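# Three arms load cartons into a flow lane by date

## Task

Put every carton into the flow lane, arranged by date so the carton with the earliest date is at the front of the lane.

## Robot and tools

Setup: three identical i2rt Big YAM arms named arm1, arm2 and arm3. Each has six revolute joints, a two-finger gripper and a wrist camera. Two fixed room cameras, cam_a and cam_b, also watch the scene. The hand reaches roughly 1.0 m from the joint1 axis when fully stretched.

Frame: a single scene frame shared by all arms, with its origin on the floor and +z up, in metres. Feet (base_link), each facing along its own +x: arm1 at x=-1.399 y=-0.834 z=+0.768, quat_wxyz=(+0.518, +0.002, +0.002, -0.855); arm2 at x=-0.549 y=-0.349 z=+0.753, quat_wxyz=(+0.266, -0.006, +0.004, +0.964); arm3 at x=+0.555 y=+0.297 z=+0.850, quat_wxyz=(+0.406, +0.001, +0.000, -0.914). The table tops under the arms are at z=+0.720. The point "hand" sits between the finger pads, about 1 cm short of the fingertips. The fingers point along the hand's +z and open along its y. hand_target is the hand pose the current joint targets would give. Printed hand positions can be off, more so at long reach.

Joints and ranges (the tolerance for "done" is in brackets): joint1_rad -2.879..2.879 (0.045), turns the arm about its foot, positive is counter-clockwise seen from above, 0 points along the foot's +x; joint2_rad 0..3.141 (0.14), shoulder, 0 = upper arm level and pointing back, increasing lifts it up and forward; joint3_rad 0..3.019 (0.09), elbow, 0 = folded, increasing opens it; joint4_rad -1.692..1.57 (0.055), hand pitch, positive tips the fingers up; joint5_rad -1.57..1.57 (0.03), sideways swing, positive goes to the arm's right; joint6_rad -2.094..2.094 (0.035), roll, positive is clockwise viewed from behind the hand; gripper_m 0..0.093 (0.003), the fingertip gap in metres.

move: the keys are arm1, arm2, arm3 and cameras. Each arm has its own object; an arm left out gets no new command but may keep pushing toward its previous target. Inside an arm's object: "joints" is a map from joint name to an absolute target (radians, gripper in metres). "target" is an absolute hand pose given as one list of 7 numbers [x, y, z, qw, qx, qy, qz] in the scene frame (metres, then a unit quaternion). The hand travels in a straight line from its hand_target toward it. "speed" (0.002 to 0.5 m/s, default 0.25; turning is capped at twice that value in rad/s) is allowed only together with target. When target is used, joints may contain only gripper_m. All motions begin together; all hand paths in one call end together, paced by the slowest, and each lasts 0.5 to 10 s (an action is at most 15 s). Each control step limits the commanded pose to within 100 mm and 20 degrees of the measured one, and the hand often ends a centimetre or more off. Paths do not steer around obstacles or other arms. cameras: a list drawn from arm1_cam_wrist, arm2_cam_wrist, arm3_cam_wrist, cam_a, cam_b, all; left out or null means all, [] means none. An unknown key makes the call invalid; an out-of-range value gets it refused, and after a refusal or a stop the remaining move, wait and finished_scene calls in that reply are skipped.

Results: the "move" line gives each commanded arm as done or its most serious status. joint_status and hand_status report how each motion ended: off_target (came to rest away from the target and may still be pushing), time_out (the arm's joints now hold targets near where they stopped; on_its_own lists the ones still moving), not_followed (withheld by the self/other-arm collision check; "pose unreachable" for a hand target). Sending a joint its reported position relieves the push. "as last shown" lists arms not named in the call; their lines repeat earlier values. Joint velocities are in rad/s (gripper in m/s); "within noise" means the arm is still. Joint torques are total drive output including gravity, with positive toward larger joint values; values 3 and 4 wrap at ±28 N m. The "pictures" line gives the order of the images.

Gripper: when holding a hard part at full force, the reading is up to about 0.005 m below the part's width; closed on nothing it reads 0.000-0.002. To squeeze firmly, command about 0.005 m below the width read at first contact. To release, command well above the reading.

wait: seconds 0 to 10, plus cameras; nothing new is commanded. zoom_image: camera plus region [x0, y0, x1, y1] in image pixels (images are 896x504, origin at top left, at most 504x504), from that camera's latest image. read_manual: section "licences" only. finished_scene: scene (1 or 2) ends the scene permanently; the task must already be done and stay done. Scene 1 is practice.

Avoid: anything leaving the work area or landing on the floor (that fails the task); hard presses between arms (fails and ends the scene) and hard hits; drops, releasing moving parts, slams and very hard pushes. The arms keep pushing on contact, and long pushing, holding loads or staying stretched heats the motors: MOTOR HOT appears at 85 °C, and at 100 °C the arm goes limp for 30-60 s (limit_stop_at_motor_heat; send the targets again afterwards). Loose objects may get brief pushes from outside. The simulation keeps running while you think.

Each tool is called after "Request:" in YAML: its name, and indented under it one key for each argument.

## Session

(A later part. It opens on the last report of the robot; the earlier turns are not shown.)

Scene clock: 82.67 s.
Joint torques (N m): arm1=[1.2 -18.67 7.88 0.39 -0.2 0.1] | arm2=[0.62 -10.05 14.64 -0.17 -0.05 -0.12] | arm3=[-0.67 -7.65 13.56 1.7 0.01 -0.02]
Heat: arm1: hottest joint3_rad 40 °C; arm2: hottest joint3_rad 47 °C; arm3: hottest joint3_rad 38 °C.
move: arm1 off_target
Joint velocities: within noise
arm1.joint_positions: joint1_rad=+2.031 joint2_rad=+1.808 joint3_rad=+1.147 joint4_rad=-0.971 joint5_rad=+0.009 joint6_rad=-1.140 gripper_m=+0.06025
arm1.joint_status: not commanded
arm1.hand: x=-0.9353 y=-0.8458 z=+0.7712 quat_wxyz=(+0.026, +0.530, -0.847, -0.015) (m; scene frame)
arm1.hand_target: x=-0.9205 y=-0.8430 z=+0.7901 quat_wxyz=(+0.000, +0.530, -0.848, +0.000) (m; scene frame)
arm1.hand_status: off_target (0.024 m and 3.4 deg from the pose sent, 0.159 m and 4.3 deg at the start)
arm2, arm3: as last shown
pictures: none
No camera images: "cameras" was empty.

Lower slowly a bit then release.

Request:
move:
  arm1: {"target":[-0.92,-0.843,0.776,0,0.53,-0.848,0],"speed":0.05}
  cameras: ["cam_a"]

Request:
move:
  arm1: {"joints":{"gripper_m":0.093}}
  cameras: ["arm1_cam_wrist"]

Request:
move:
  arm1: {"target":[-0.95,-0.843,0.97,0,0.53,-0.848,0]}
  cameras: ["arm1_cam_wrist"]

Request:
move:
  arm1: {"joints":{"joint1_rad":-0.25,"joint6_rad":-1.0}}
  cameras: ["arm1_cam_wrist","cam_a"]

Scene clock: 86.33 s.
Joint torques (N m): arm1=[1.2 -18.32 7.47 0.43 -0.19 0.09] | arm2=[0.56 -10.11 14.63 -0.18 -0.05 -0.12] | arm3=[-0.67 -7.71 13.6 1.63 0.02 -0.03]
Heat: arm1: hottest joint3_rad 40 °C; arm2: hottest joint3_rad 47 °C; arm3: hottest joint3_rad 38 °C.
move: arm1 off_target
Joint velocities: within noise
arm1.joint_positions: joint1_rad=+2.031 joint2_rad=+1.816 joint3_rad=+1.141 joint4_rad=-0.937 joint5_rad=+0.009 joint6_rad=-1.139 gripper_m=+0.06025
arm1.joint_status: not commanded
arm1.hand: x=-0.9311 y=-0.8458 z=+0.7653 quat_wxyz=(+0.017, +0.530, -0.848, -0.009) (m; scene frame)
arm1.hand_target: x=-0.9202 y=-0.8430 z=+0.7762 quat_wxyz=(+0.000, +0.530, -0.848, +0.000) (m; scene frame)
arm1.hand_status: off_target (0.016 m and 2.3 deg from the pose sent, 0.016 m and 3.4 deg at the start)
arm2, arm3: as last shown
pictures: cam_a

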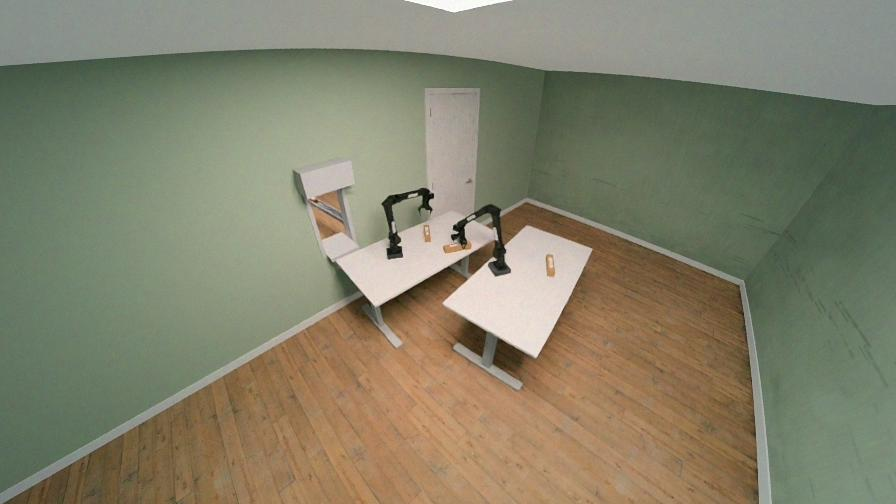

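Scene clock: 86.97 s.
Joint torques (N m): arm1=[1.2 -18.08 7.49 0.38 -0.12 0.09] | arm2=[0.62 -10.05 14.63 -0.17 -0.05 -0.12] | arm3=[-0.56 -7.82 13.61 1.65 0.01 -0.02]
Heat: arm1: hottest joint3_rad 40 °C; arm2: hottest joint3_rad 48 °C; arm3: hottest joint3_rad 38 °C.
move: arm1 done
Joint velocities: within noise
arm1.joint_positions: joint1_rad=+2.031 joint2_rad=+1.815 joint3_rad=+1.141 joint4_rad=-0.936 joint5_rad=+0.007 joint6_rad=-1.139 gripper_m=+0.09282
arm1.joint_status: all done
arm1.hand: x=-0.9307 y=-0.8456 z=+0.7660 quat_wxyz=(+0.016, +0.530, -0.848, -0.009) (m; scene frame)
arm1.hand_target: x=-0.9202 y=-0.8430 z=+0.7762 quat_wxyz=(+0.000, +0.530, -0.848, +0.000) (m; scene frame)
arm1.hand_status: not commanded
arm2: as last shown
arm3.joint_positions: joint1_rad=-0.589 joint2_rad=+0.997 joint3_rad=+1.379 joint4_rad=-1.308 joint5_rad=+0.000 joint6_rad=+0.008 gripper_m=+0.09399
arm3.joint_status: not commanded
arm3.hand: x=+0.1893 y=+0.2059 z=+1.2807 quat_wxyz=(-0.040, -0.942, -0.113, +0.313) (m; scene frame)
arm3.hand_target: x=+0.1851 y=+0.2091 z=+1.2915 quat_wxyz=(-0.039, -0.938, -0.111, +0.326) (m; scene frame)
arm3.hand_status: not commanded
pictures: arm1_cam_wrist
camera_calibration:
arm1_cam_wrist: T_world_to_cam=[[0.899293, -0.433558, -0.0574496, 0.517613], [-0.300593, -0.708151, 0.638878, -1.37016], [-0.317674, -0.55727, -0.76716, -0.0556924], [0, 0, 0, 1]] pos_world=[-0.895038, -0.7769, 0.862376]

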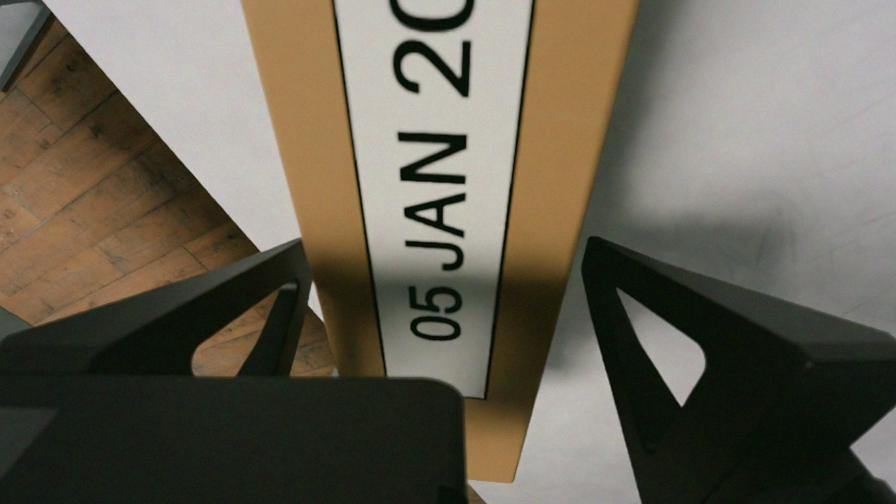

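Scene clock: 88.60 s.
Joint torques (N m): arm1=[1.2 -14.04 12.37 -0.57 -0.11 0.11] | arm2=[0.62 -10.11 14.64 -0.17 -0.04 -0.12] | arm3=[-0.97 -7.65 13.57 1.61 0.04 -0.03]
Heat: arm1: hottest joint3_rad 40 °C; arm2: hottest joint3_rad 48 °C; arm3: hottest joint3_rad 38 °C.
move: arm1 off_target
Joint velocities: within noise
arm1.joint_positions: joint1_rad=+2.031 joint2_rad=+1.523 joint3_rad=+1.303 joint4_rad=-1.392 joint5_rad=+0.007 joint6_rad=-1.139 gripper_m=+0.09292
arm1.joint_status: not commanded
arm1.hand: x=-0.9650 y=-0.8458 z=+0.9514 quat_wxyz=(+0.017, +0.530, -0.848, -0.010) (m; scene frame)
arm1.hand_target: x=-0.9509 y=-0.8430 z=+0.9700 quat_wxyz=(+0.000, +0.530, -0.848, +0.000) (m; scene frame)
arm1.hand_status: off_target (0.024 m and 2.3 deg from the pose sent, 0.205 m and 2.1 deg at the start)
arm2.joint_positions: joint1_rad=+2.163 joint2_rad=+1.491 joint3_rad=+1.378 joint4_rad=-1.507 joint5_rad=+0.008 joint6_rad=-0.835 gripper_m=+0.09398
arm2.joint_status: not commanded
arm2.hand: x=-0.5300 y=-0.7727 z=+0.9828 quat_wxyz=(-0.007, +0.335, +0.942, +0.018) (m; scene frame)
arm2.hand_target: x=-0.5260 y=-0.7889 z=+1.0000 quat_wxyz=(+0.000, +0.326, +0.945, +0.000) (m; scene frame)
arm2.hand_status: not commanded
arm3: as last shown
pictures: arm1_cam_wrist
camera_calibration:
arm1_cam_wrist: T_world_to_cam=[[0.899136, -0.433532, -0.0600329, 0.561415], [-0.298892, -0.708431, 0.639366, -1.49817], [-0.319715, -0.556934, -0.766555, 0.0732662], [0, 0, 0, 1]] pos_world=[-0.929156, -0.777157, 1.04775]

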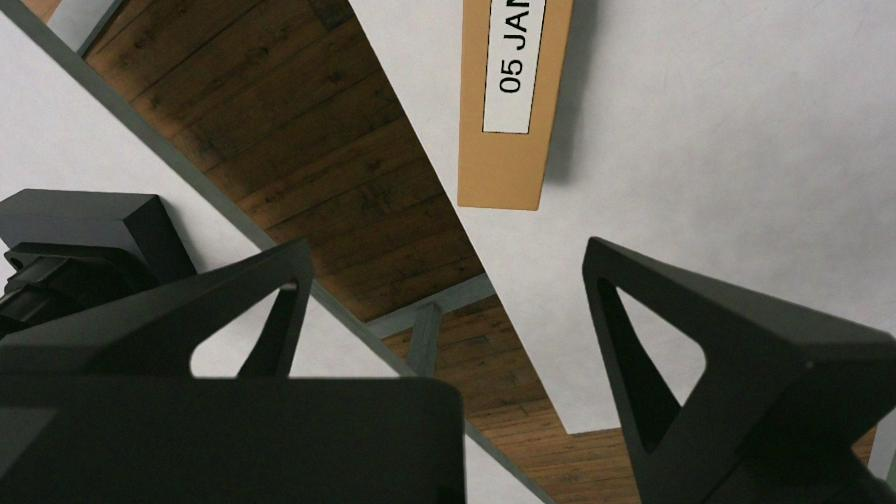

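Scene clock: 91.17 s.
Joint torques (N m): arm1=[1.61 -14.04 12.37 -0.31 -0.08 0.1] | arm2=[0.62 -10.11 14.64 -0.17 -0.05 -0.12] | arm3=[-0.73 -7.82 13.55 1.65 0.03 -0.03]
Heat: arm1: hottest joint3_rad 40 °C; arm2: hottest joint3_rad 48 °C; arm3: hottest joint3_rad 38 °C.
move: arm1 done
Joint velocities: within noise
arm1.joint_positions: joint1_rad=-0.262 joint2_rad=+1.523 joint3_rad=+1.303 joint4_rad=-1.393 joint5_rad=+0.006 joint6_rad=-1.007 gripper_m=+0.09295
arm1.joint_status: all done
arm1.hand: x=-1.6939 y=-1.1533 z=+0.9481 quat_wxyz=(+0.002, -0.608, -0.794, -0.024) (m; scene frame)
arm1.hand_target: x=-1.6994 y=-1.1677 z=+0.9665 quat_wxyz=(+0.003, -0.606, -0.795, -0.004) (m; scene frame)
arm1.hand_status: not commanded
arm2, arm3: as last shown
pictures: arm1_cam_wrist, cam_a
camera_calibration:
arm1_cam_wrist: T_world_to_cam=[[-0.963031, -0.262509, -0.0605047, -1.8734], [-0.237495, 0.721303, 0.650629, -0.189491], [-0.127154, 0.640946, -0.756981, 1.36505], [0, 0, 0, 1]] pos_world=[-1.67557, -1.23003, 1.04326]

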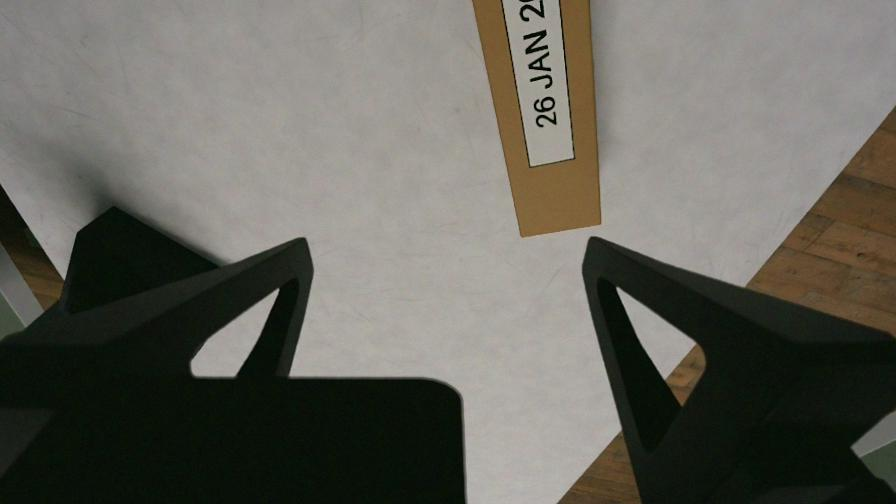

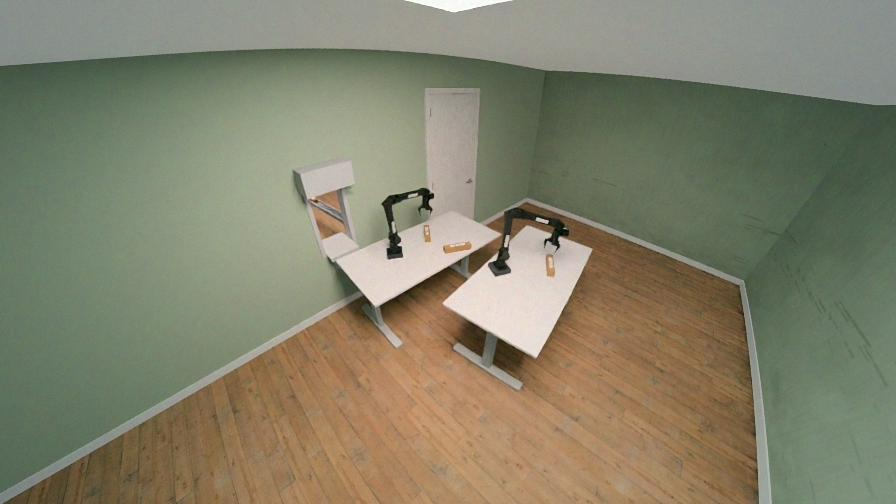

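Request:
move:
  arm1: {"target":[-1.752,-1.156,0.88,0,0.492,0.870,0]}
  arm2: {"joints":{"joint1_rad":1.454,"joint6_rad":0}}
  cameras: ["arm1_cam_wrist"]

Request:
move:
  arm1: {"target":[-1.752,-1.156,0.77,0,0.492,0.870,0]}
  arm2: {"target":[-0.935,-0.85,0.9,0,0.843,0.537,0]}
  cameras: ["arm1_cam_wrist","arm2_cam_wrist"]

Scene clock: 100.70 s.
Joint torques (N m): arm1=[-0.21 -16.15 8.42 0.47 -0.12 -0.06] | arm2=[-0.15 -10.52 14.61 -0.17 -0.06 0.1] | arm3=[-0.67 -7.65 13.59 1.66 0.01 -0.02]
Heat: arm1: hottest joint3_rad 40 °C; arm2: hottest joint3_rad 50 °C; arm3: hottest joint3_rad 39 °C.
move: arm1 done; arm2 done
Joint velocities: within noise
arm1.joint_positions: joint1_rad=-0.339 joint2_rad=+1.657 joint3_rad=+1.269 joint4_rad=-1.198 joint5_rad=+0.000 joint6_rad=-1.365 gripper_m=+0.09295
arm1.joint_status: not commanded
arm1.hand: x=-1.7441 y=-1.1558 z=+0.8763 quat_wxyz=(-0.002, -0.491, -0.871, -0.011) (m; scene frame)
arm1.hand_target: x=-1.7519 y=-1.1560 z=+0.8801 quat_wxyz=(+0.000, -0.492, -0.871, +0.000) (m; scene frame)
arm1.hand_status: done (0.009 m and 1.3 deg from the pose sent, 0.090 m and 16.2 deg at the start)
arm2.joint_positions: joint1_rad=+1.458 joint2_rad=+1.494 joint3_rad=+1.378 joint4_rad=-1.507 joint5_rad=+0.009 joint6_rad=-0.012 gripper_m=+0.09400
arm2.joint_status: all done
arm2.hand: x=-0.8117 y=-0.6845 z=+0.9779 quat_wxyz=(-0.009, +0.893, +0.449, +0.023) (m; scene frame)
arm2.hand_target: x=-0.8230 y=-0.6963 z=+0.9961 quat_wxyz=(+0.001, +0.897, +0.442, +0.005) (m; scene frame)
arm2.hand_status: not commanded
arm3: as last shown
pictures: arm1_cam_wrist
camera_calibration:
arm1_cam_wrist: T_world_to_cam=[[-0.852523, -0.520686, -0.0457177, -2.04534], [-0.428681, 0.646468, 0.631119, -0.55575], [-0.29906, 0.557642, -0.774337, 0.925009], [0, 0, 0, 1]] pos_world=[-1.70531, -1.22153, 0.973506]

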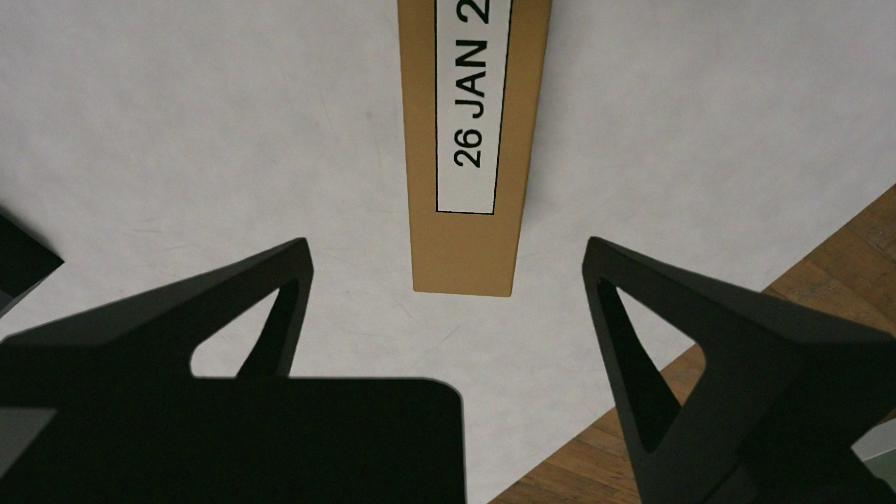

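Scene clock: 102.57 s.
Joint torques (N m): arm1=[-0.15 -16.32 6.84 0.49 -0.12 -0.06] | arm2=[0.44 -17.49 14.54 -0.17 -0.05 -0.14] | arm3=[-0.67 -7.47 13.55 1.69 0.01 -0.03]
Heat: arm1: hottest joint3_rad 40 °C; arm2: hottest joint3_rad 50 °C; arm3: hottest joint3_rad 39 °C.
move: arm1 done; arm2 off_target
Joint velocities: within noise
arm1.joint_positions: joint1_rad=-0.339 joint2_rad=+1.797 joint3_rad=+1.141 joint4_rad=-0.921 joint5_rad=+0.000 joint6_rad=-1.365 gripper_m=+0.09295
arm1.joint_status: not commanded
arm1.hand: x=-1.7456 y=-1.1568 z=+0.7704 quat_wxyz=(-0.001, -0.491, -0.871, -0.006) (m; scene frame)
arm1.hand_target: x=-1.7519 y=-1.1560 z=+0.7701 quat_wxyz=(+0.000, -0.492, -0.870, +0.000) (m; scene frame)
arm1.hand_status: done (0.006 m and 0.7 deg from the pose sent, 0.107 m and 1.3 deg at the start)
arm2.joint_positions: joint1_rad=+1.458 joint2_rad=+2.017 joint3_rad=+1.857 joint4_rad=-1.441 joint5_rad=+0.015 joint6_rad=-0.201 gripper_m=+0.09400
arm2.joint_status: not commanded
arm2.hand: x=-0.9264 y=-0.8351 z=+0.8912 quat_wxyz=(-0.005, +0.847, +0.531, +0.013) (m; scene frame)
arm2.hand_target: x=-0.9345 y=-0.8493 z=+0.9002 quat_wxyz=(+0.000, +0.843, +0.537, -0.001) (m; scene frame)
arm2.hand_status: off_target (0.019 m and 1.8 deg from the pose sent, 0.221 m and 12.0 deg at the start)
arm3: as last shown
pictures: arm1_cam_wrist, arm2_cam_wrist
camera_calibration:
arm1_cam_wrist: T_world_to_cam=[[-0.852798, -0.520973, -0.0363824, -2.05999], [-0.424297, 0.650558, 0.629878, -0.475511], [-0.30448, 0.552595, -0.775842, 0.828962], [0, 0, 0, 1]] pos_world=[-1.70611, -1.22193, 0.86771]
arm2_cam_wrist: T_world_to_cam=[[-0.90197, 0.43173, 0.00769342, -0.483881], [0.353546, 0.728166, 0.587179, 0.420316], [0.247901, 0.532338, -0.809421, 1.51848], [0, 0, 0, 1]] pos_world=[-0.96148, -0.905499, 0.986011]

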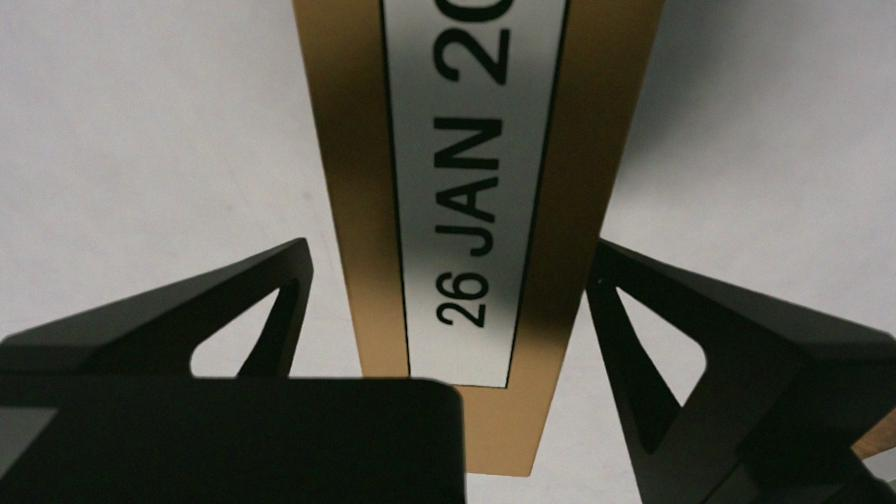

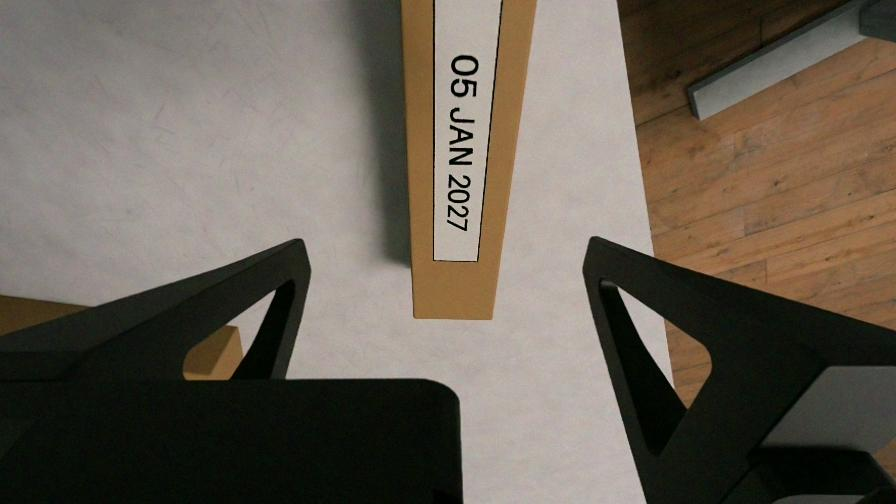

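Request:
move:
  arm1: {"joints":{"gripper_m":0.048}}
  arm2: {"target":[-0.913,-0.786,0.769,0,0.857,0.515,0]}
  cameras: ["arm2_cam_wrist"]

Request:
move:
  arm1: {"target":[-1.72,-1.14,0.95,0,0.492,0.870,0]}
  arm2: {"joints":{"gripper_m":0.048}}
  cameras: ["arm2_cam_wrist"]

Request:
move:
  arm2: {"target":[-0.87,-0.70,1.05,0,0.857,0.515,0]}
  cameras: ["arm2_cam_wrist"]

Scene clock: 112.60 s.
Joint torques (N m): arm1=[-0.15 -16.32 6.87 0.23 -0.07 -0.06] | arm2=[-0.26 -17.38 7.53 0.77 -0.04 -0.01] | arm3=[-0.73 -7.71 13.59 1.69 0.02 -0.02]
Heat: arm1: hottest joint3_rad 40 °C; arm2: hottest joint3_rad 49 °C; arm3: hottest joint3_rad 39 °C.
move: arm1 off_target; arm2 done
Joint velocities: within noise
arm1.joint_positions: joint1_rad=-0.339 joint2_rad=+1.797 joint3_rad=+1.141 joint4_rad=-0.914 joint5_rad=-0.002 joint6_rad=-1.365 gripper_m=+0.05978
arm1.joint_status: gripper_m off_target (ended at +0.05981, target +0.04800)
arm1.hand: x=-1.7468 y=-1.1583 z=+0.7703 quat_wxyz=(+0.000, -0.491, -0.871, -0.002) (m; scene frame)
arm1.hand_target: x=-1.7520 y=-1.1561 z=+0.7701 quat_wxyz=(+0.000, -0.492, -0.870, +0.000) (m; scene frame)
arm1.hand_status: not commanded
arm2.joint_positions: joint1_rad=+1.427 joint2_rad=+1.985 joint3_rad=+1.488 joint4_rad=-1.067 joint5_rad=+0.015 joint6_rad=-0.201 gripper_m=+0.09400
arm2.joint_status: not commanded
arm2.hand: x=-0.9135 y=-0.7917 z=+0.7765 quat_wxyz=(+0.002, +0.856, +0.518, -0.004) (m; scene frame)
arm2.hand_target: x=-0.9130 y=-0.7859 z=+0.7690 quat_wxyz=(+0.000, +0.857, +0.515, +0.000) (m; scene frame)
arm2.hand_status: done (0.009 m and 0.6 deg from the pose sent, 0.132 m and 2.7 deg at the start)
arm3: as last shown
pictures: arm2_cam_wrist
camera_calibration:
arm2_cam_wrist: T_world_to_cam=[[-0.887869, 0.459849, 0.0150649, -0.46063], [0.389154, 0.7331, 0.557784, 0.510721], [0.245452, 0.501102, -0.829849, 1.38825], [0, 0, 0, 1]] pos_world=[-0.948478, -0.858243, 0.874104]

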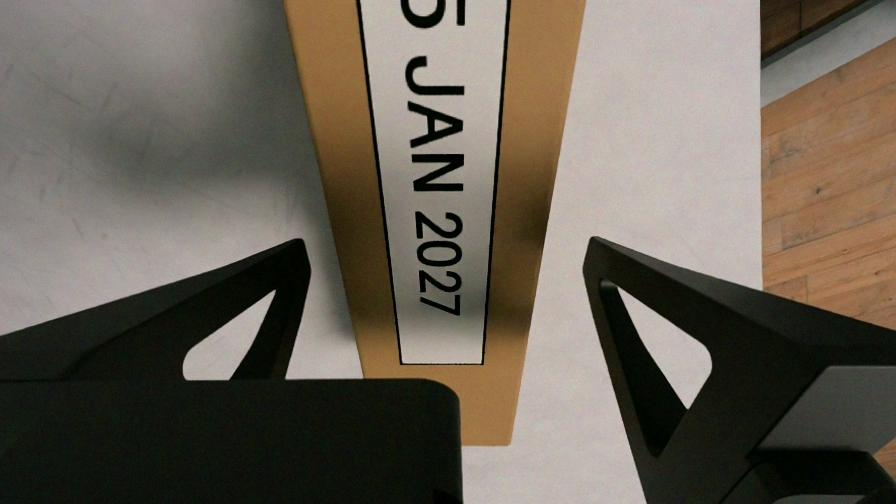

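Scene clock: 114.23 s.
Joint torques (N m): arm1=[1.32 -15.5 13.38 -0.49 -0.25 0.09] | arm2=[-0.26 -17.79 7.53 0.79 0.05 -0.01] | arm3=[-0.5 -7.77 13.6 1.68 0.01 -0.02]
Heat: arm1: hottest joint3_rad 40 °C; arm2: hottest joint3_rad 49 °C; arm3: hottest joint3_rad 39 °C.
move: arm1 off_target; arm2 off_target
Joint velocities: within noise
arm1.joint_positions: joint1_rad=-0.339 joint2_rad=+1.529 joint3_rad=+1.223 joint4_rad=-1.336 joint5_rad=+0.001 joint6_rad=-1.359 gripper_m=+0.05978
arm1.joint_status: not commanded
arm1.hand: x=-1.7072 y=-1.1211 z=+0.9170 quat_wxyz=(-0.010, -0.493, -0.869, -0.037) (m; scene frame)
arm1.hand_target: x=-1.7184 y=-1.1385 z=+0.9501 quat_wxyz=(+0.000, -0.492, -0.871, +0.000) (m; scene frame)
arm1.hand_status: off_target (0.040 m and 4.4 deg from the pose sent, 0.183 m and 0.3 deg at the start)
arm2.joint_positions: joint1_rad=+1.427 joint2_rad=+1.985 joint3_rad=+1.488 joint4_rad=-1.067 joint5_rad=+0.012 joint6_rad=-0.201 gripper_m=+0.05946
arm2.joint_status: gripper_m off_target (ended at +0.05949, target +0.04800)
arm2.hand: x=-0.9131 y=-0.7920 z=+0.7765 quat_wxyz=(+0.003, +0.856, +0.518, -0.004) (m; scene frame)
arm2.hand_target: x=-0.9129 y=-0.7859 z=+0.7690 quat_wxyz=(+0.000, +0.857, +0.515, +0.000) (m; scene frame)
arm2.hand_status: not commanded
arm3: as last shown
pictures: arm2_cam_wrist
camera_calibration:
arm2_cam_wrist: T_world_to_cam=[[-0.887909, 0.45985, 0.0124512, -0.458187], [0.387982, 0.73405, 0.557351, 0.510813], [0.247158, 0.499708, -0.830184, 1.38902], [0, 0, 0, 1]] pos_world=[-0.948322, -0.858369, 0.874144]

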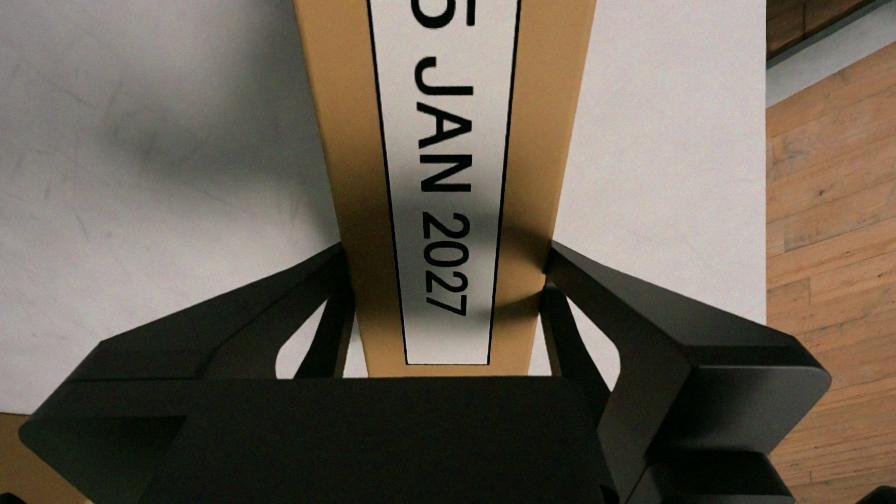

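Scene clock: 116.30 s.
Joint torques (N m): arm1=[1.49 -15.5 13.41 -0.46 -0.25 0.09] | arm2=[-0.56 -13.68 16.36 -0.31 -0.07 -0.15] | arm3=[-0.67 -7.77 13.6 1.68 0.01 -0.03]
Heat: arm1: hottest joint3_rad 40 °C; arm2: hottest joint3_rad 49 °C; arm3: hottest joint3_rad 39 °C.
move: arm2 off_target
Joint velocities: within noise
arm1.joint_positions: joint1_rad=-0.339 joint2_rad=+1.529 joint3_rad=+1.223 joint4_rad=-1.337 joint5_rad=+0.001 joint6_rad=-1.359 gripper_m=+0.05978
arm1.joint_status: not commanded
arm1.hand: x=-1.7071 y=-1.1210 z=+0.9170 quat_wxyz=(-0.010, -0.493, -0.869, -0.037) (m; scene frame)
arm1.hand_target: x=-1.7185 y=-1.1386 z=+0.9501 quat_wxyz=(+0.000, -0.492, -0.870, +0.000) (m; scene frame)
arm1.hand_status: not commanded
arm2.joint_positions: joint1_rad=+1.395 joint2_rad=+1.584 joint3_rad=+1.584 joint4_rad=-1.651 joint5_rad=+0.016 joint6_rad=-0.225 gripper_m=+0.05946
arm2.joint_status: not commanded
arm2.hand: x=-0.8534 y=-0.6888 z=+1.0173 quat_wxyz=(-0.013, +0.857, +0.514, +0.037) (m; scene frame)
arm2.hand_target: x=-0.8683 y=-0.6980 z=+1.0498 quat_wxyz=(+0.000, +0.857, +0.515, -0.001) (m; scene frame)
arm2.hand_status: off_target (0.038 m and 4.4 deg from the pose sent, 0.292 m and 0.7 deg at the start)
arm3: as last shown
pictures: arm2_cam_wrist
camera_calibration:
arm2_cam_wrist: T_world_to_cam=[[-0.885109, 0.465373, -0.00322579, -0.43348], [0.360974, 0.690891, 0.626392, 0.154681], [0.293734, 0.553261, -0.779501, 1.54767], [0, 0, 0, 1]] pos_world=[-0.894116, -0.761401, 1.10812]

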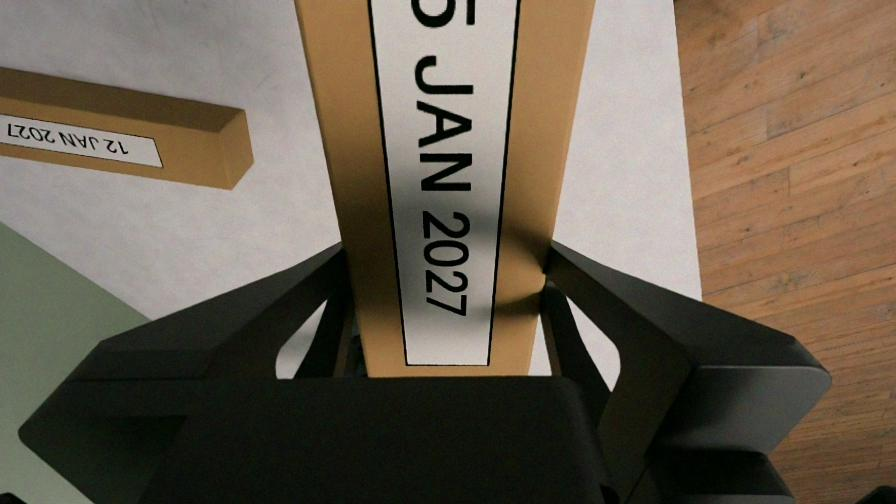

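Request:
move:
  arm2: {"joints":{"joint1_rad":-1.45}}
  cameras: ["arm2_cam_wrist","cam_a","arm3_cam_wrist"]

Request:
move:
  arm1: {"joints":{"joint1_rad":2.02}}
  arm2: {"target":[-0.28,-0.03,0.93,0,0,1,0]}
  cameras: ["arm1_cam_wrist","arm2_cam_wrist","cam_a","arm3_cam_wrist"]

Scene clock: 127.13 s.
Joint torques (N m): arm1=[1.44 -15.5 13.41 -0.44 -0.25 0.09] | arm2=[-0.44 -14.51 16.27 -0.17 -0.03 -0.07] | arm3=[-0.79 -7.65 13.59 1.76 0.01 -0.04]
Heat: arm1: hottest joint3_rad 42 °C; arm2: hottest joint3_rad 54 °C; arm3: hottest joint3_rad 40 °C.
move: arm2 done
Joint velocities: arm1=[within noise] | arm2=[-0.015 -0.044 0.002 -0.002 0.022 0.007 -0.001] | arm3=[within noise]
arm1: as last shown
arm1.hand: x=-1.7070 y=-1.1209 z=+0.9170 quat_wxyz=(-0.010, -0.493, -0.869, -0.037) (m; scene frame)
arm1.hand_target: x=-1.7184 y=-1.1385 z=+0.9501 quat_wxyz=(+0.000, -0.492, -0.871, +0.000) (m; scene frame)
arm2.joint_positions: joint1_rad=-1.447 joint2_rad=+1.595 joint3_rad=+1.585 joint4_rad=-1.653 joint5_rad=+0.016 joint6_rad=-0.231 gripper_m=+0.05949
arm2.joint_status: all done
arm2.hand: x=-0.3632 y=+0.0719 z=+1.0088 quat_wxyz=(+0.038, +0.638, -0.768, +0.035) (m; scene frame)
arm2.hand_target: x=-0.3560 y=+0.0860 z=+1.0455 quat_wxyz=(-0.003, +0.640, -0.768, +0.015) (m; scene frame)
arm2.hand_status: not commanded
arm3.joint_positions: joint1_rad=-0.589 joint2_rad=+0.997 joint3_rad=+1.379 joint4_rad=-1.308 joint5_rad=+0.000 joint6_rad=+0.008 gripper_m=+0.09399
arm3.joint_status: not commanded
arm3.hand: x=+0.1893 y=+0.2059 z=+1.2807 quat_wxyz=(-0.040, -0.942, -0.113, +0.313) (m; scene frame)
arm3.hand_target: x=+0.1851 y=+0.2091 z=+1.2915 quat_wxyz=(-0.039, -0.938, -0.111, +0.326) (m; scene frame)
arm3.hand_status: not commanded
pictures: arm2_cam_wrist, arm3_cam_wrist, cam_a
camera_calibration:
arm2_cam_wrist: T_world_to_cam=[[0.984008, -0.177237, 0.0177675, 0.35023], [-0.146457, -0.748253, 0.647046, -0.644131], [-0.101386, -0.6393, -0.762244, 0.900939], [0, 0, 0, 1]] pos_world=[-0.347623, 0.156071, 1.09729]
arm3_cam_wrist: T_world_to_cam=[[-0.228119, 0.973501, -0.0160262, -0.135786], [0.973633, 0.228072, -0.00467201, -0.223459], [-0.000893067, -0.0166694, -0.999861, 1.40716], [0, 0, 0, 1]] pos_world=[0.187848, 0.206609, 1.40374]

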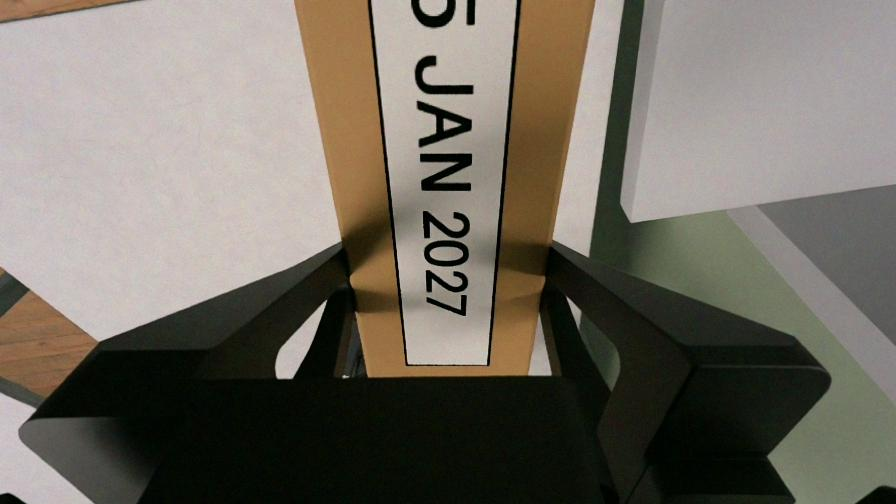

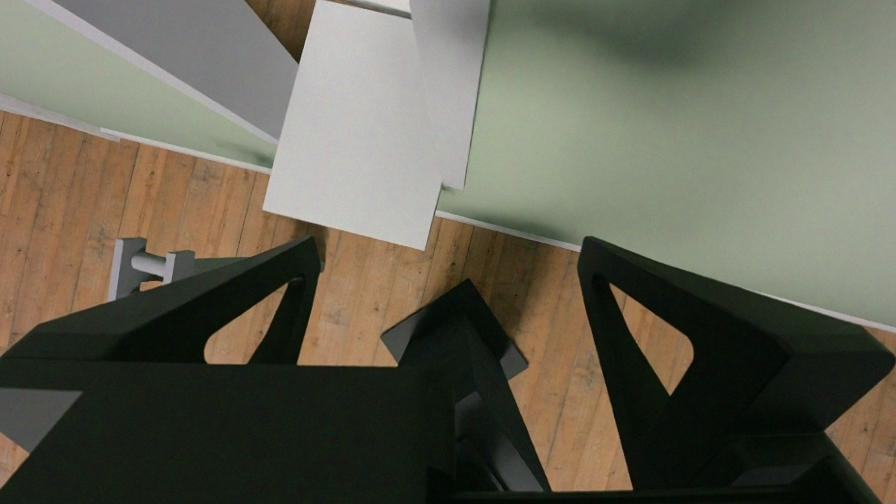

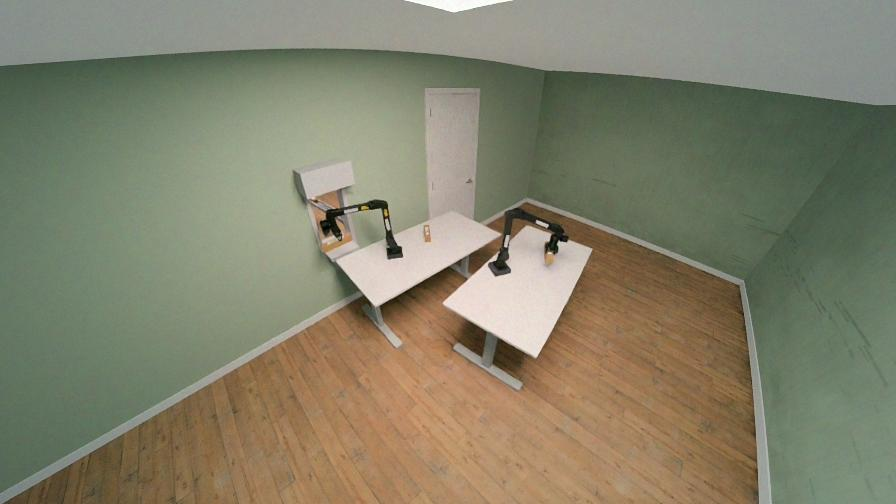

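Scene clock: 130.87 s.
Joint torques (N m): arm1=[-0.09 -15.44 13.08 -0.4 -0.26 0.05] | arm2=[-0.79 -13.16 9.26 0.69 0.15 0.09] | arm3=[-0.73 -7.71 13.56 1.72 0.02 -0.02]
Heat: arm1: hottest joint3_rad 43 °C; arm2: hottest joint3_rad 53 °C; arm3: hottest joint3_rad 40 °C.
move: arm1 done; arm2 off_target
Joint velocities: within noise
arm1.joint_positions: joint1_rad=+2.031 joint2_rad=+1.529 joint3_rad=+1.228 joint4_rad=-1.337 joint5_rad=+0.001 joint6_rad=-1.355 gripper_m=+0.05984
arm1.joint_status: all done
arm1.hand: x=-0.9768 y=-0.8445 z=+0.9219 quat_wxyz=(+0.024, +0.618, -0.785, -0.022) (m; scene frame)
arm1.hand_target: x=-0.9585 y=-0.8491 z=+0.9535 quat_wxyz=(-0.006, +0.613, -0.790, -0.001) (m; scene frame)
arm1.hand_status: not commanded
arm2.joint_positions: joint1_rad=-1.735 joint2_rad=+1.479 joint3_rad=+1.217 joint4_rad=-1.339 joint5_rad=-0.017 joint6_rad=+0.848 gripper_m=+0.05949
arm2.joint_status: not commanded
arm2.hand: x=-0.2829 y=-0.0282 z=+0.9211 quat_wxyz=(+0.012, +0.010, -1.000, +0.012) (m; scene frame)
arm2.hand_target: x=-0.2801 y=-0.0299 z=+0.9299 quat_wxyz=(+0.000, +0.000, -1.000, +0.000) (m; scene frame)
arm2.hand_status: off_target (0.010 m and 2.2 deg from the pose sent, 0.153 m and 79.6 deg at the start)
arm3: as last shown
pictures: arm1_cam_wrist, arm2_cam_wrist, arm3_cam_wrist, cam_a
camera_calibration:
arm1_cam_wrist: T_world_to_cam=[[0.969193, -0.229796, -0.0886531, 0.837678], [-0.123611, -0.765126, 0.631904, -1.35165], [-0.21304, -0.601478, -0.76996, 0.117323], [0, 0, 0, 1]] pos_world=[-0.953956, -0.77112, 1.01871]
arm2_cam_wrist: T_world_to_cam=[[0.024467, -0.999047, 0.0361342, -0.0564741], [-0.81114, 0.00128819, 0.58485, -0.760122], [-0.58434, -0.0436194, -0.810336, 0.702764], [0, 0, 0, 1]] pos_world=[-0.204531, -0.0247869, 1.01607]
arm3_cam_wrist: T_world_to_cam=[[-0.228119, 0.973501, -0.0160262, -0.135786], [0.973633, 0.228072, -0.00467201, -0.223459], [-0.000893067, -0.0166694, -0.999861, 1.40716], [0, 0, 0, 1]] pos_world=[0.187848, 0.206609, 1.40374]

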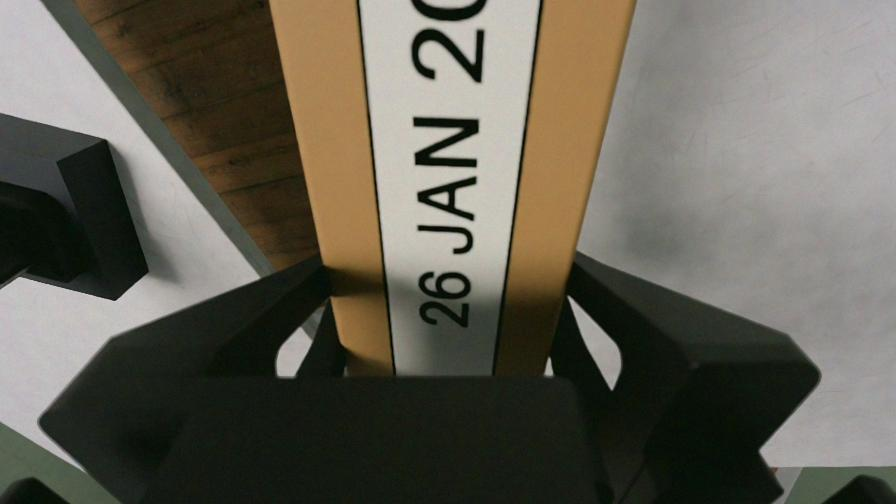

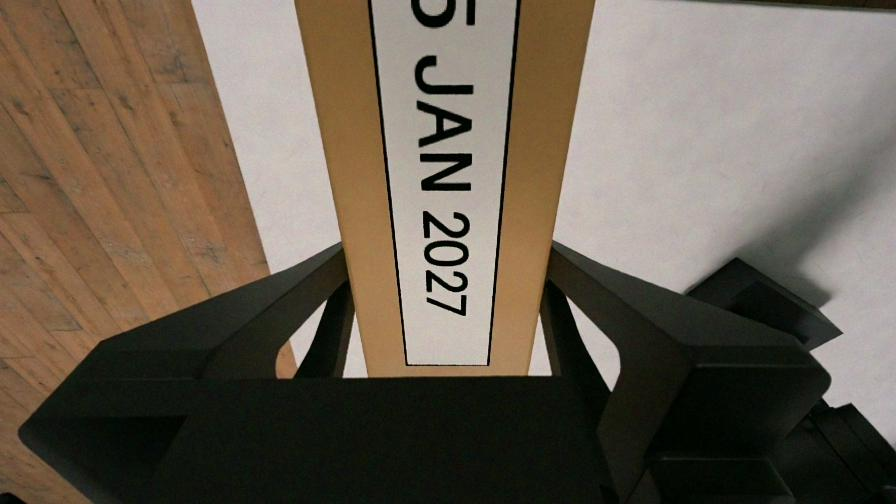

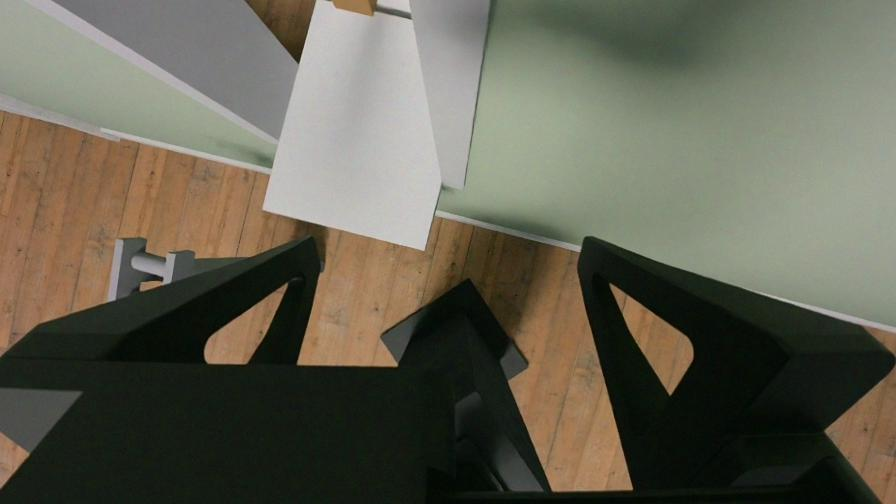

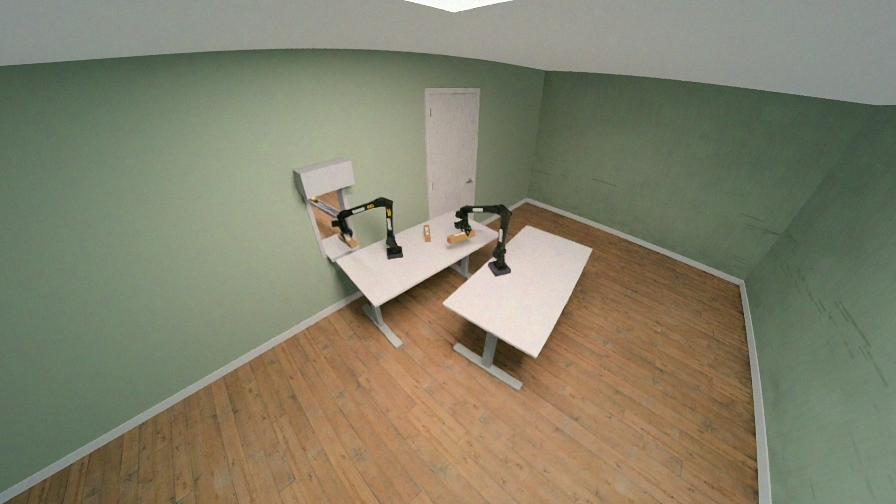

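Request:
move:
  arm1: {"target":[-0.90,-0.843,0.79,0,0.613,-0.79,0]}
  arm2: {"target":[-0.09,0.0,0.87,0,0,1,0]}
  cameras: ["arm3_cam_wrist","cam_a"]

Request:
move:
  arm1: {"target":[-0.90,-0.843,0.78,0,0.613,-0.79,0],"speed":0.05}
  arm2: {"target":[-0.085,0.0,0.815,0,0,1,0],"speed":0.08}
  cameras: ["arm3_cam_wrist","arm2_cam_wrist"]

Scene clock: 136.87 s.
Joint torques (N m): arm1=[1.32 -18.84 8.46 0.42 0.06 0.11] | arm2=[-0.5 -17.85 15.57 -0.28 0.07 -0.11] | arm3=[-0.85 -7.77 13.55 1.68 0.02 -0.02]
Heat: arm1: hottest joint3_rad 44 °C; arm2: hottest joint3_rad 52 °C; arm3: hottest joint3_rad 40 °C.
move: arm1 off_target; arm2 off_target
Joint velocities: within noise
arm1.joint_positions: joint1_rad=+2.031 joint2_rad=+1.842 joint3_rad=+1.207 joint4_rad=-0.994 joint5_rad=+0.003 joint6_rad=-1.343 gripper_m=+0.05984
arm1.joint_status: not commanded
arm1.hand: x=-0.9167 y=-0.8452 z=+0.7740 quat_wxyz=(+0.021, +0.614, -0.789, -0.018) (m; scene frame)
arm1.hand_target: x=-0.9005 y=-0.8431 z=+0.7904 quat_wxyz=(+0.000, +0.613, -0.790, +0.000) (m; scene frame)
arm1.hand_status: off_target (0.023 m and 3.2 deg from the pose sent, 0.153 m and 3.8 deg at the start)
arm2.joint_positions: joint1_rad=-1.955 joint2_rad=+1.899 joint3_rad=+1.533 joint4_rad=-1.283 joint5_rad=-0.015 joint6_rad=+0.655 gripper_m=+0.05949
arm2.joint_status: not commanded
arm2.hand: x=-0.1156 y=-0.0176 z=+0.8384 quat_wxyz=(+0.031, -0.005, -0.999, +0.024) (m; scene frame)
arm2.hand_target: x=-0.0922 y=-0.0017 z=+0.8709 quat_wxyz=(-0.001, +0.000, -1.000, +0.000) (m; scene frame)
arm2.hand_status: off_target (0.044 m and 4.5 deg from the pose sent, 0.202 m and 2.2 deg at the start)
arm3: as last shown
pictures: arm3_cam_wrist, cam_a
camera_calibration:
arm3_cam_wrist: T_world_to_cam=[[-0.228119, 0.973501, -0.0160262, -0.135786], [0.973633, 0.228072, -0.00467201, -0.223459], [-0.000893067, -0.0166694, -0.999861, 1.40716], [0, 0, 0, 1]] pos_world=[0.187848, 0.206609, 1.40374]

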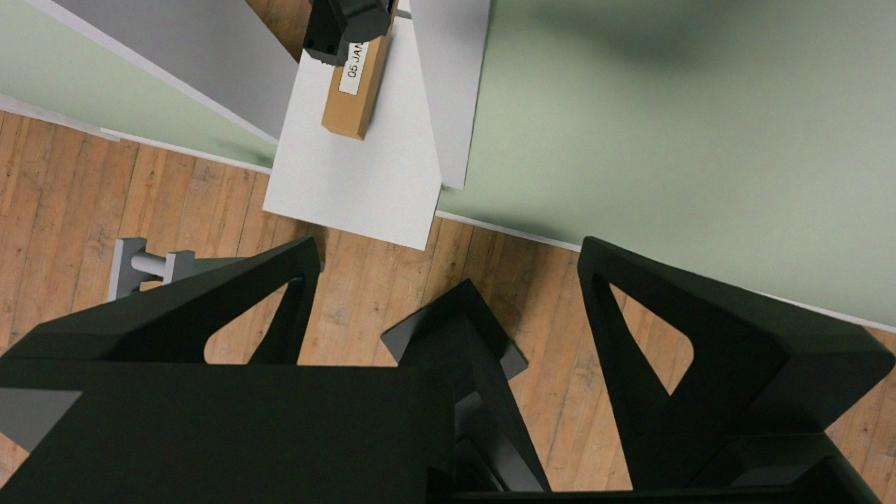

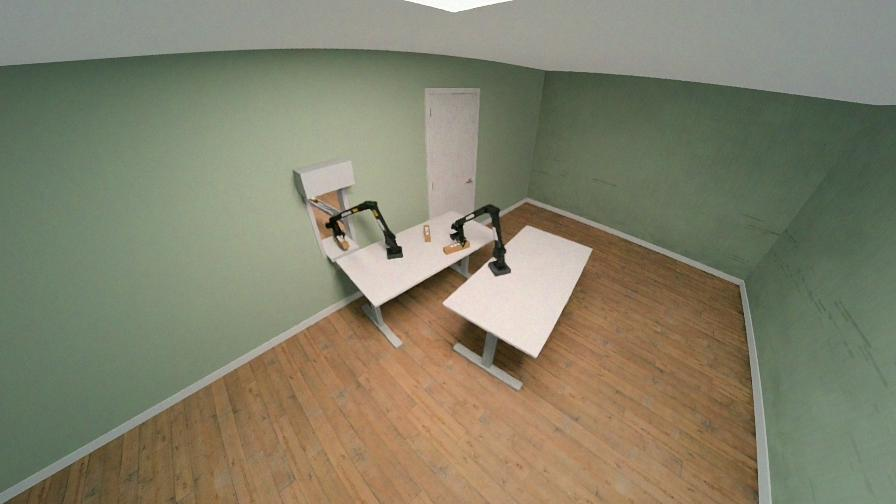

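Scene clock: 138.17 s.
Joint torques (N m): arm1=[1.26 -17.61 7.86 0.51 0.07 0.11] | arm2=[-0.79 -17.96 11.25 0.39 0.06 -0.12] | arm3=[-0.62 -7.59 13.6 1.63 0.03 -0.03]
Heat: arm1: hottest joint3_rad 44 °C; arm2: hottest joint3_rad 53 °C; arm3: hottest joint3_rad 40 °C.
move: arm1 off_target; arm2 off_target
Joint velocities: within noise
arm1.joint_positions: joint1_rad=+2.031 joint2_rad=+1.842 joint3_rad=+1.207 joint4_rad=-0.970 joint5_rad=+0.003 joint6_rad=-1.343 gripper_m=+0.05984
arm1.joint_status: not commanded
arm1.hand: x=-0.9110 y=-0.8453 z=+0.7735 quat_wxyz=(+0.012, +0.614, -0.789, -0.011) (m; scene frame)
arm1.hand_target: x=-0.9002 y=-0.8431 z=+0.7801 quat_wxyz=(+0.000, +0.613, -0.790, +0.000) (m; scene frame)
arm1.hand_status: off_target (0.013 m and 1.9 deg from the pose sent, 0.018 m and 3.2 deg at the start)
arm2.joint_positions: joint1_rad=-1.955 joint2_rad=+1.957 joint3_rad=+1.533 joint4_rad=-1.185 joint5_rad=-0.015 joint6_rad=+0.652 gripper_m=+0.05949
arm2.joint_status: not commanded
arm2.hand: x=-0.0988 y=-0.0055 z=+0.8060 quat_wxyz=(+0.015, -0.003, -1.000, +0.011) (m; scene frame)
arm2.hand_target: x=-0.0853 y=-0.0004 z=+0.8153 quat_wxyz=(+0.000, +0.000, -1.000, +0.000) (m; scene frame)
arm2.hand_status: off_target (0.017 m and 2.2 deg from the pose sent, 0.042 m and 4.5 deg at the start)
arm3: as last shown
pictures: arm2_cam_wrist, arm3_cam_wrist
camera_calibration:
arm2_cam_wrist: T_world_to_cam=[[0.000155674, -0.999365, 0.0356444, -0.0362146], [-0.807343, 0.0209076, 0.589712, -0.546971], [-0.590082, -0.0288691, -0.806827, 0.714795], [0, 0, 0, 1]] pos_world=[-0.0197994, -0.00412027, 0.900562]
arm3_cam_wrist: T_world_to_cam=[[-0.228119, 0.973501, -0.0160262, -0.135786], [0.973633, 0.228072, -0.00467201, -0.223459], [-0.000893067, -0.0166694, -0.999861, 1.40716], [0, 0, 0, 1]] pos_world=[0.187848, 0.206609, 1.40374]

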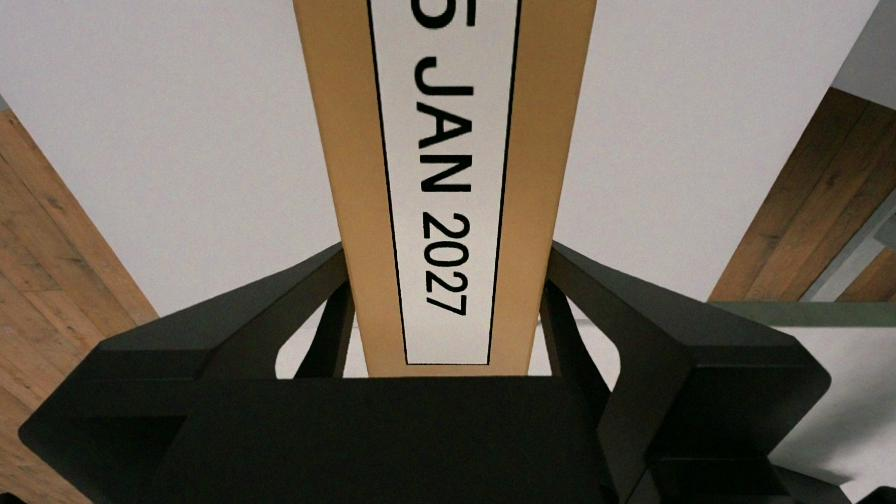

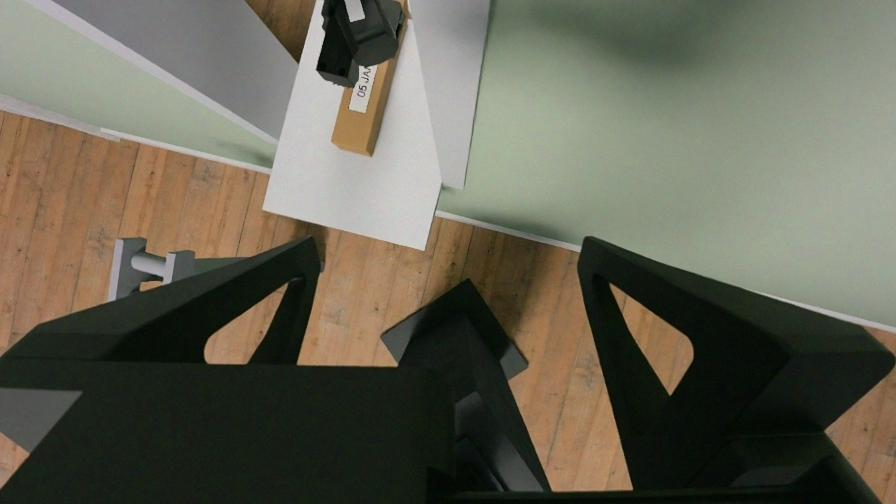

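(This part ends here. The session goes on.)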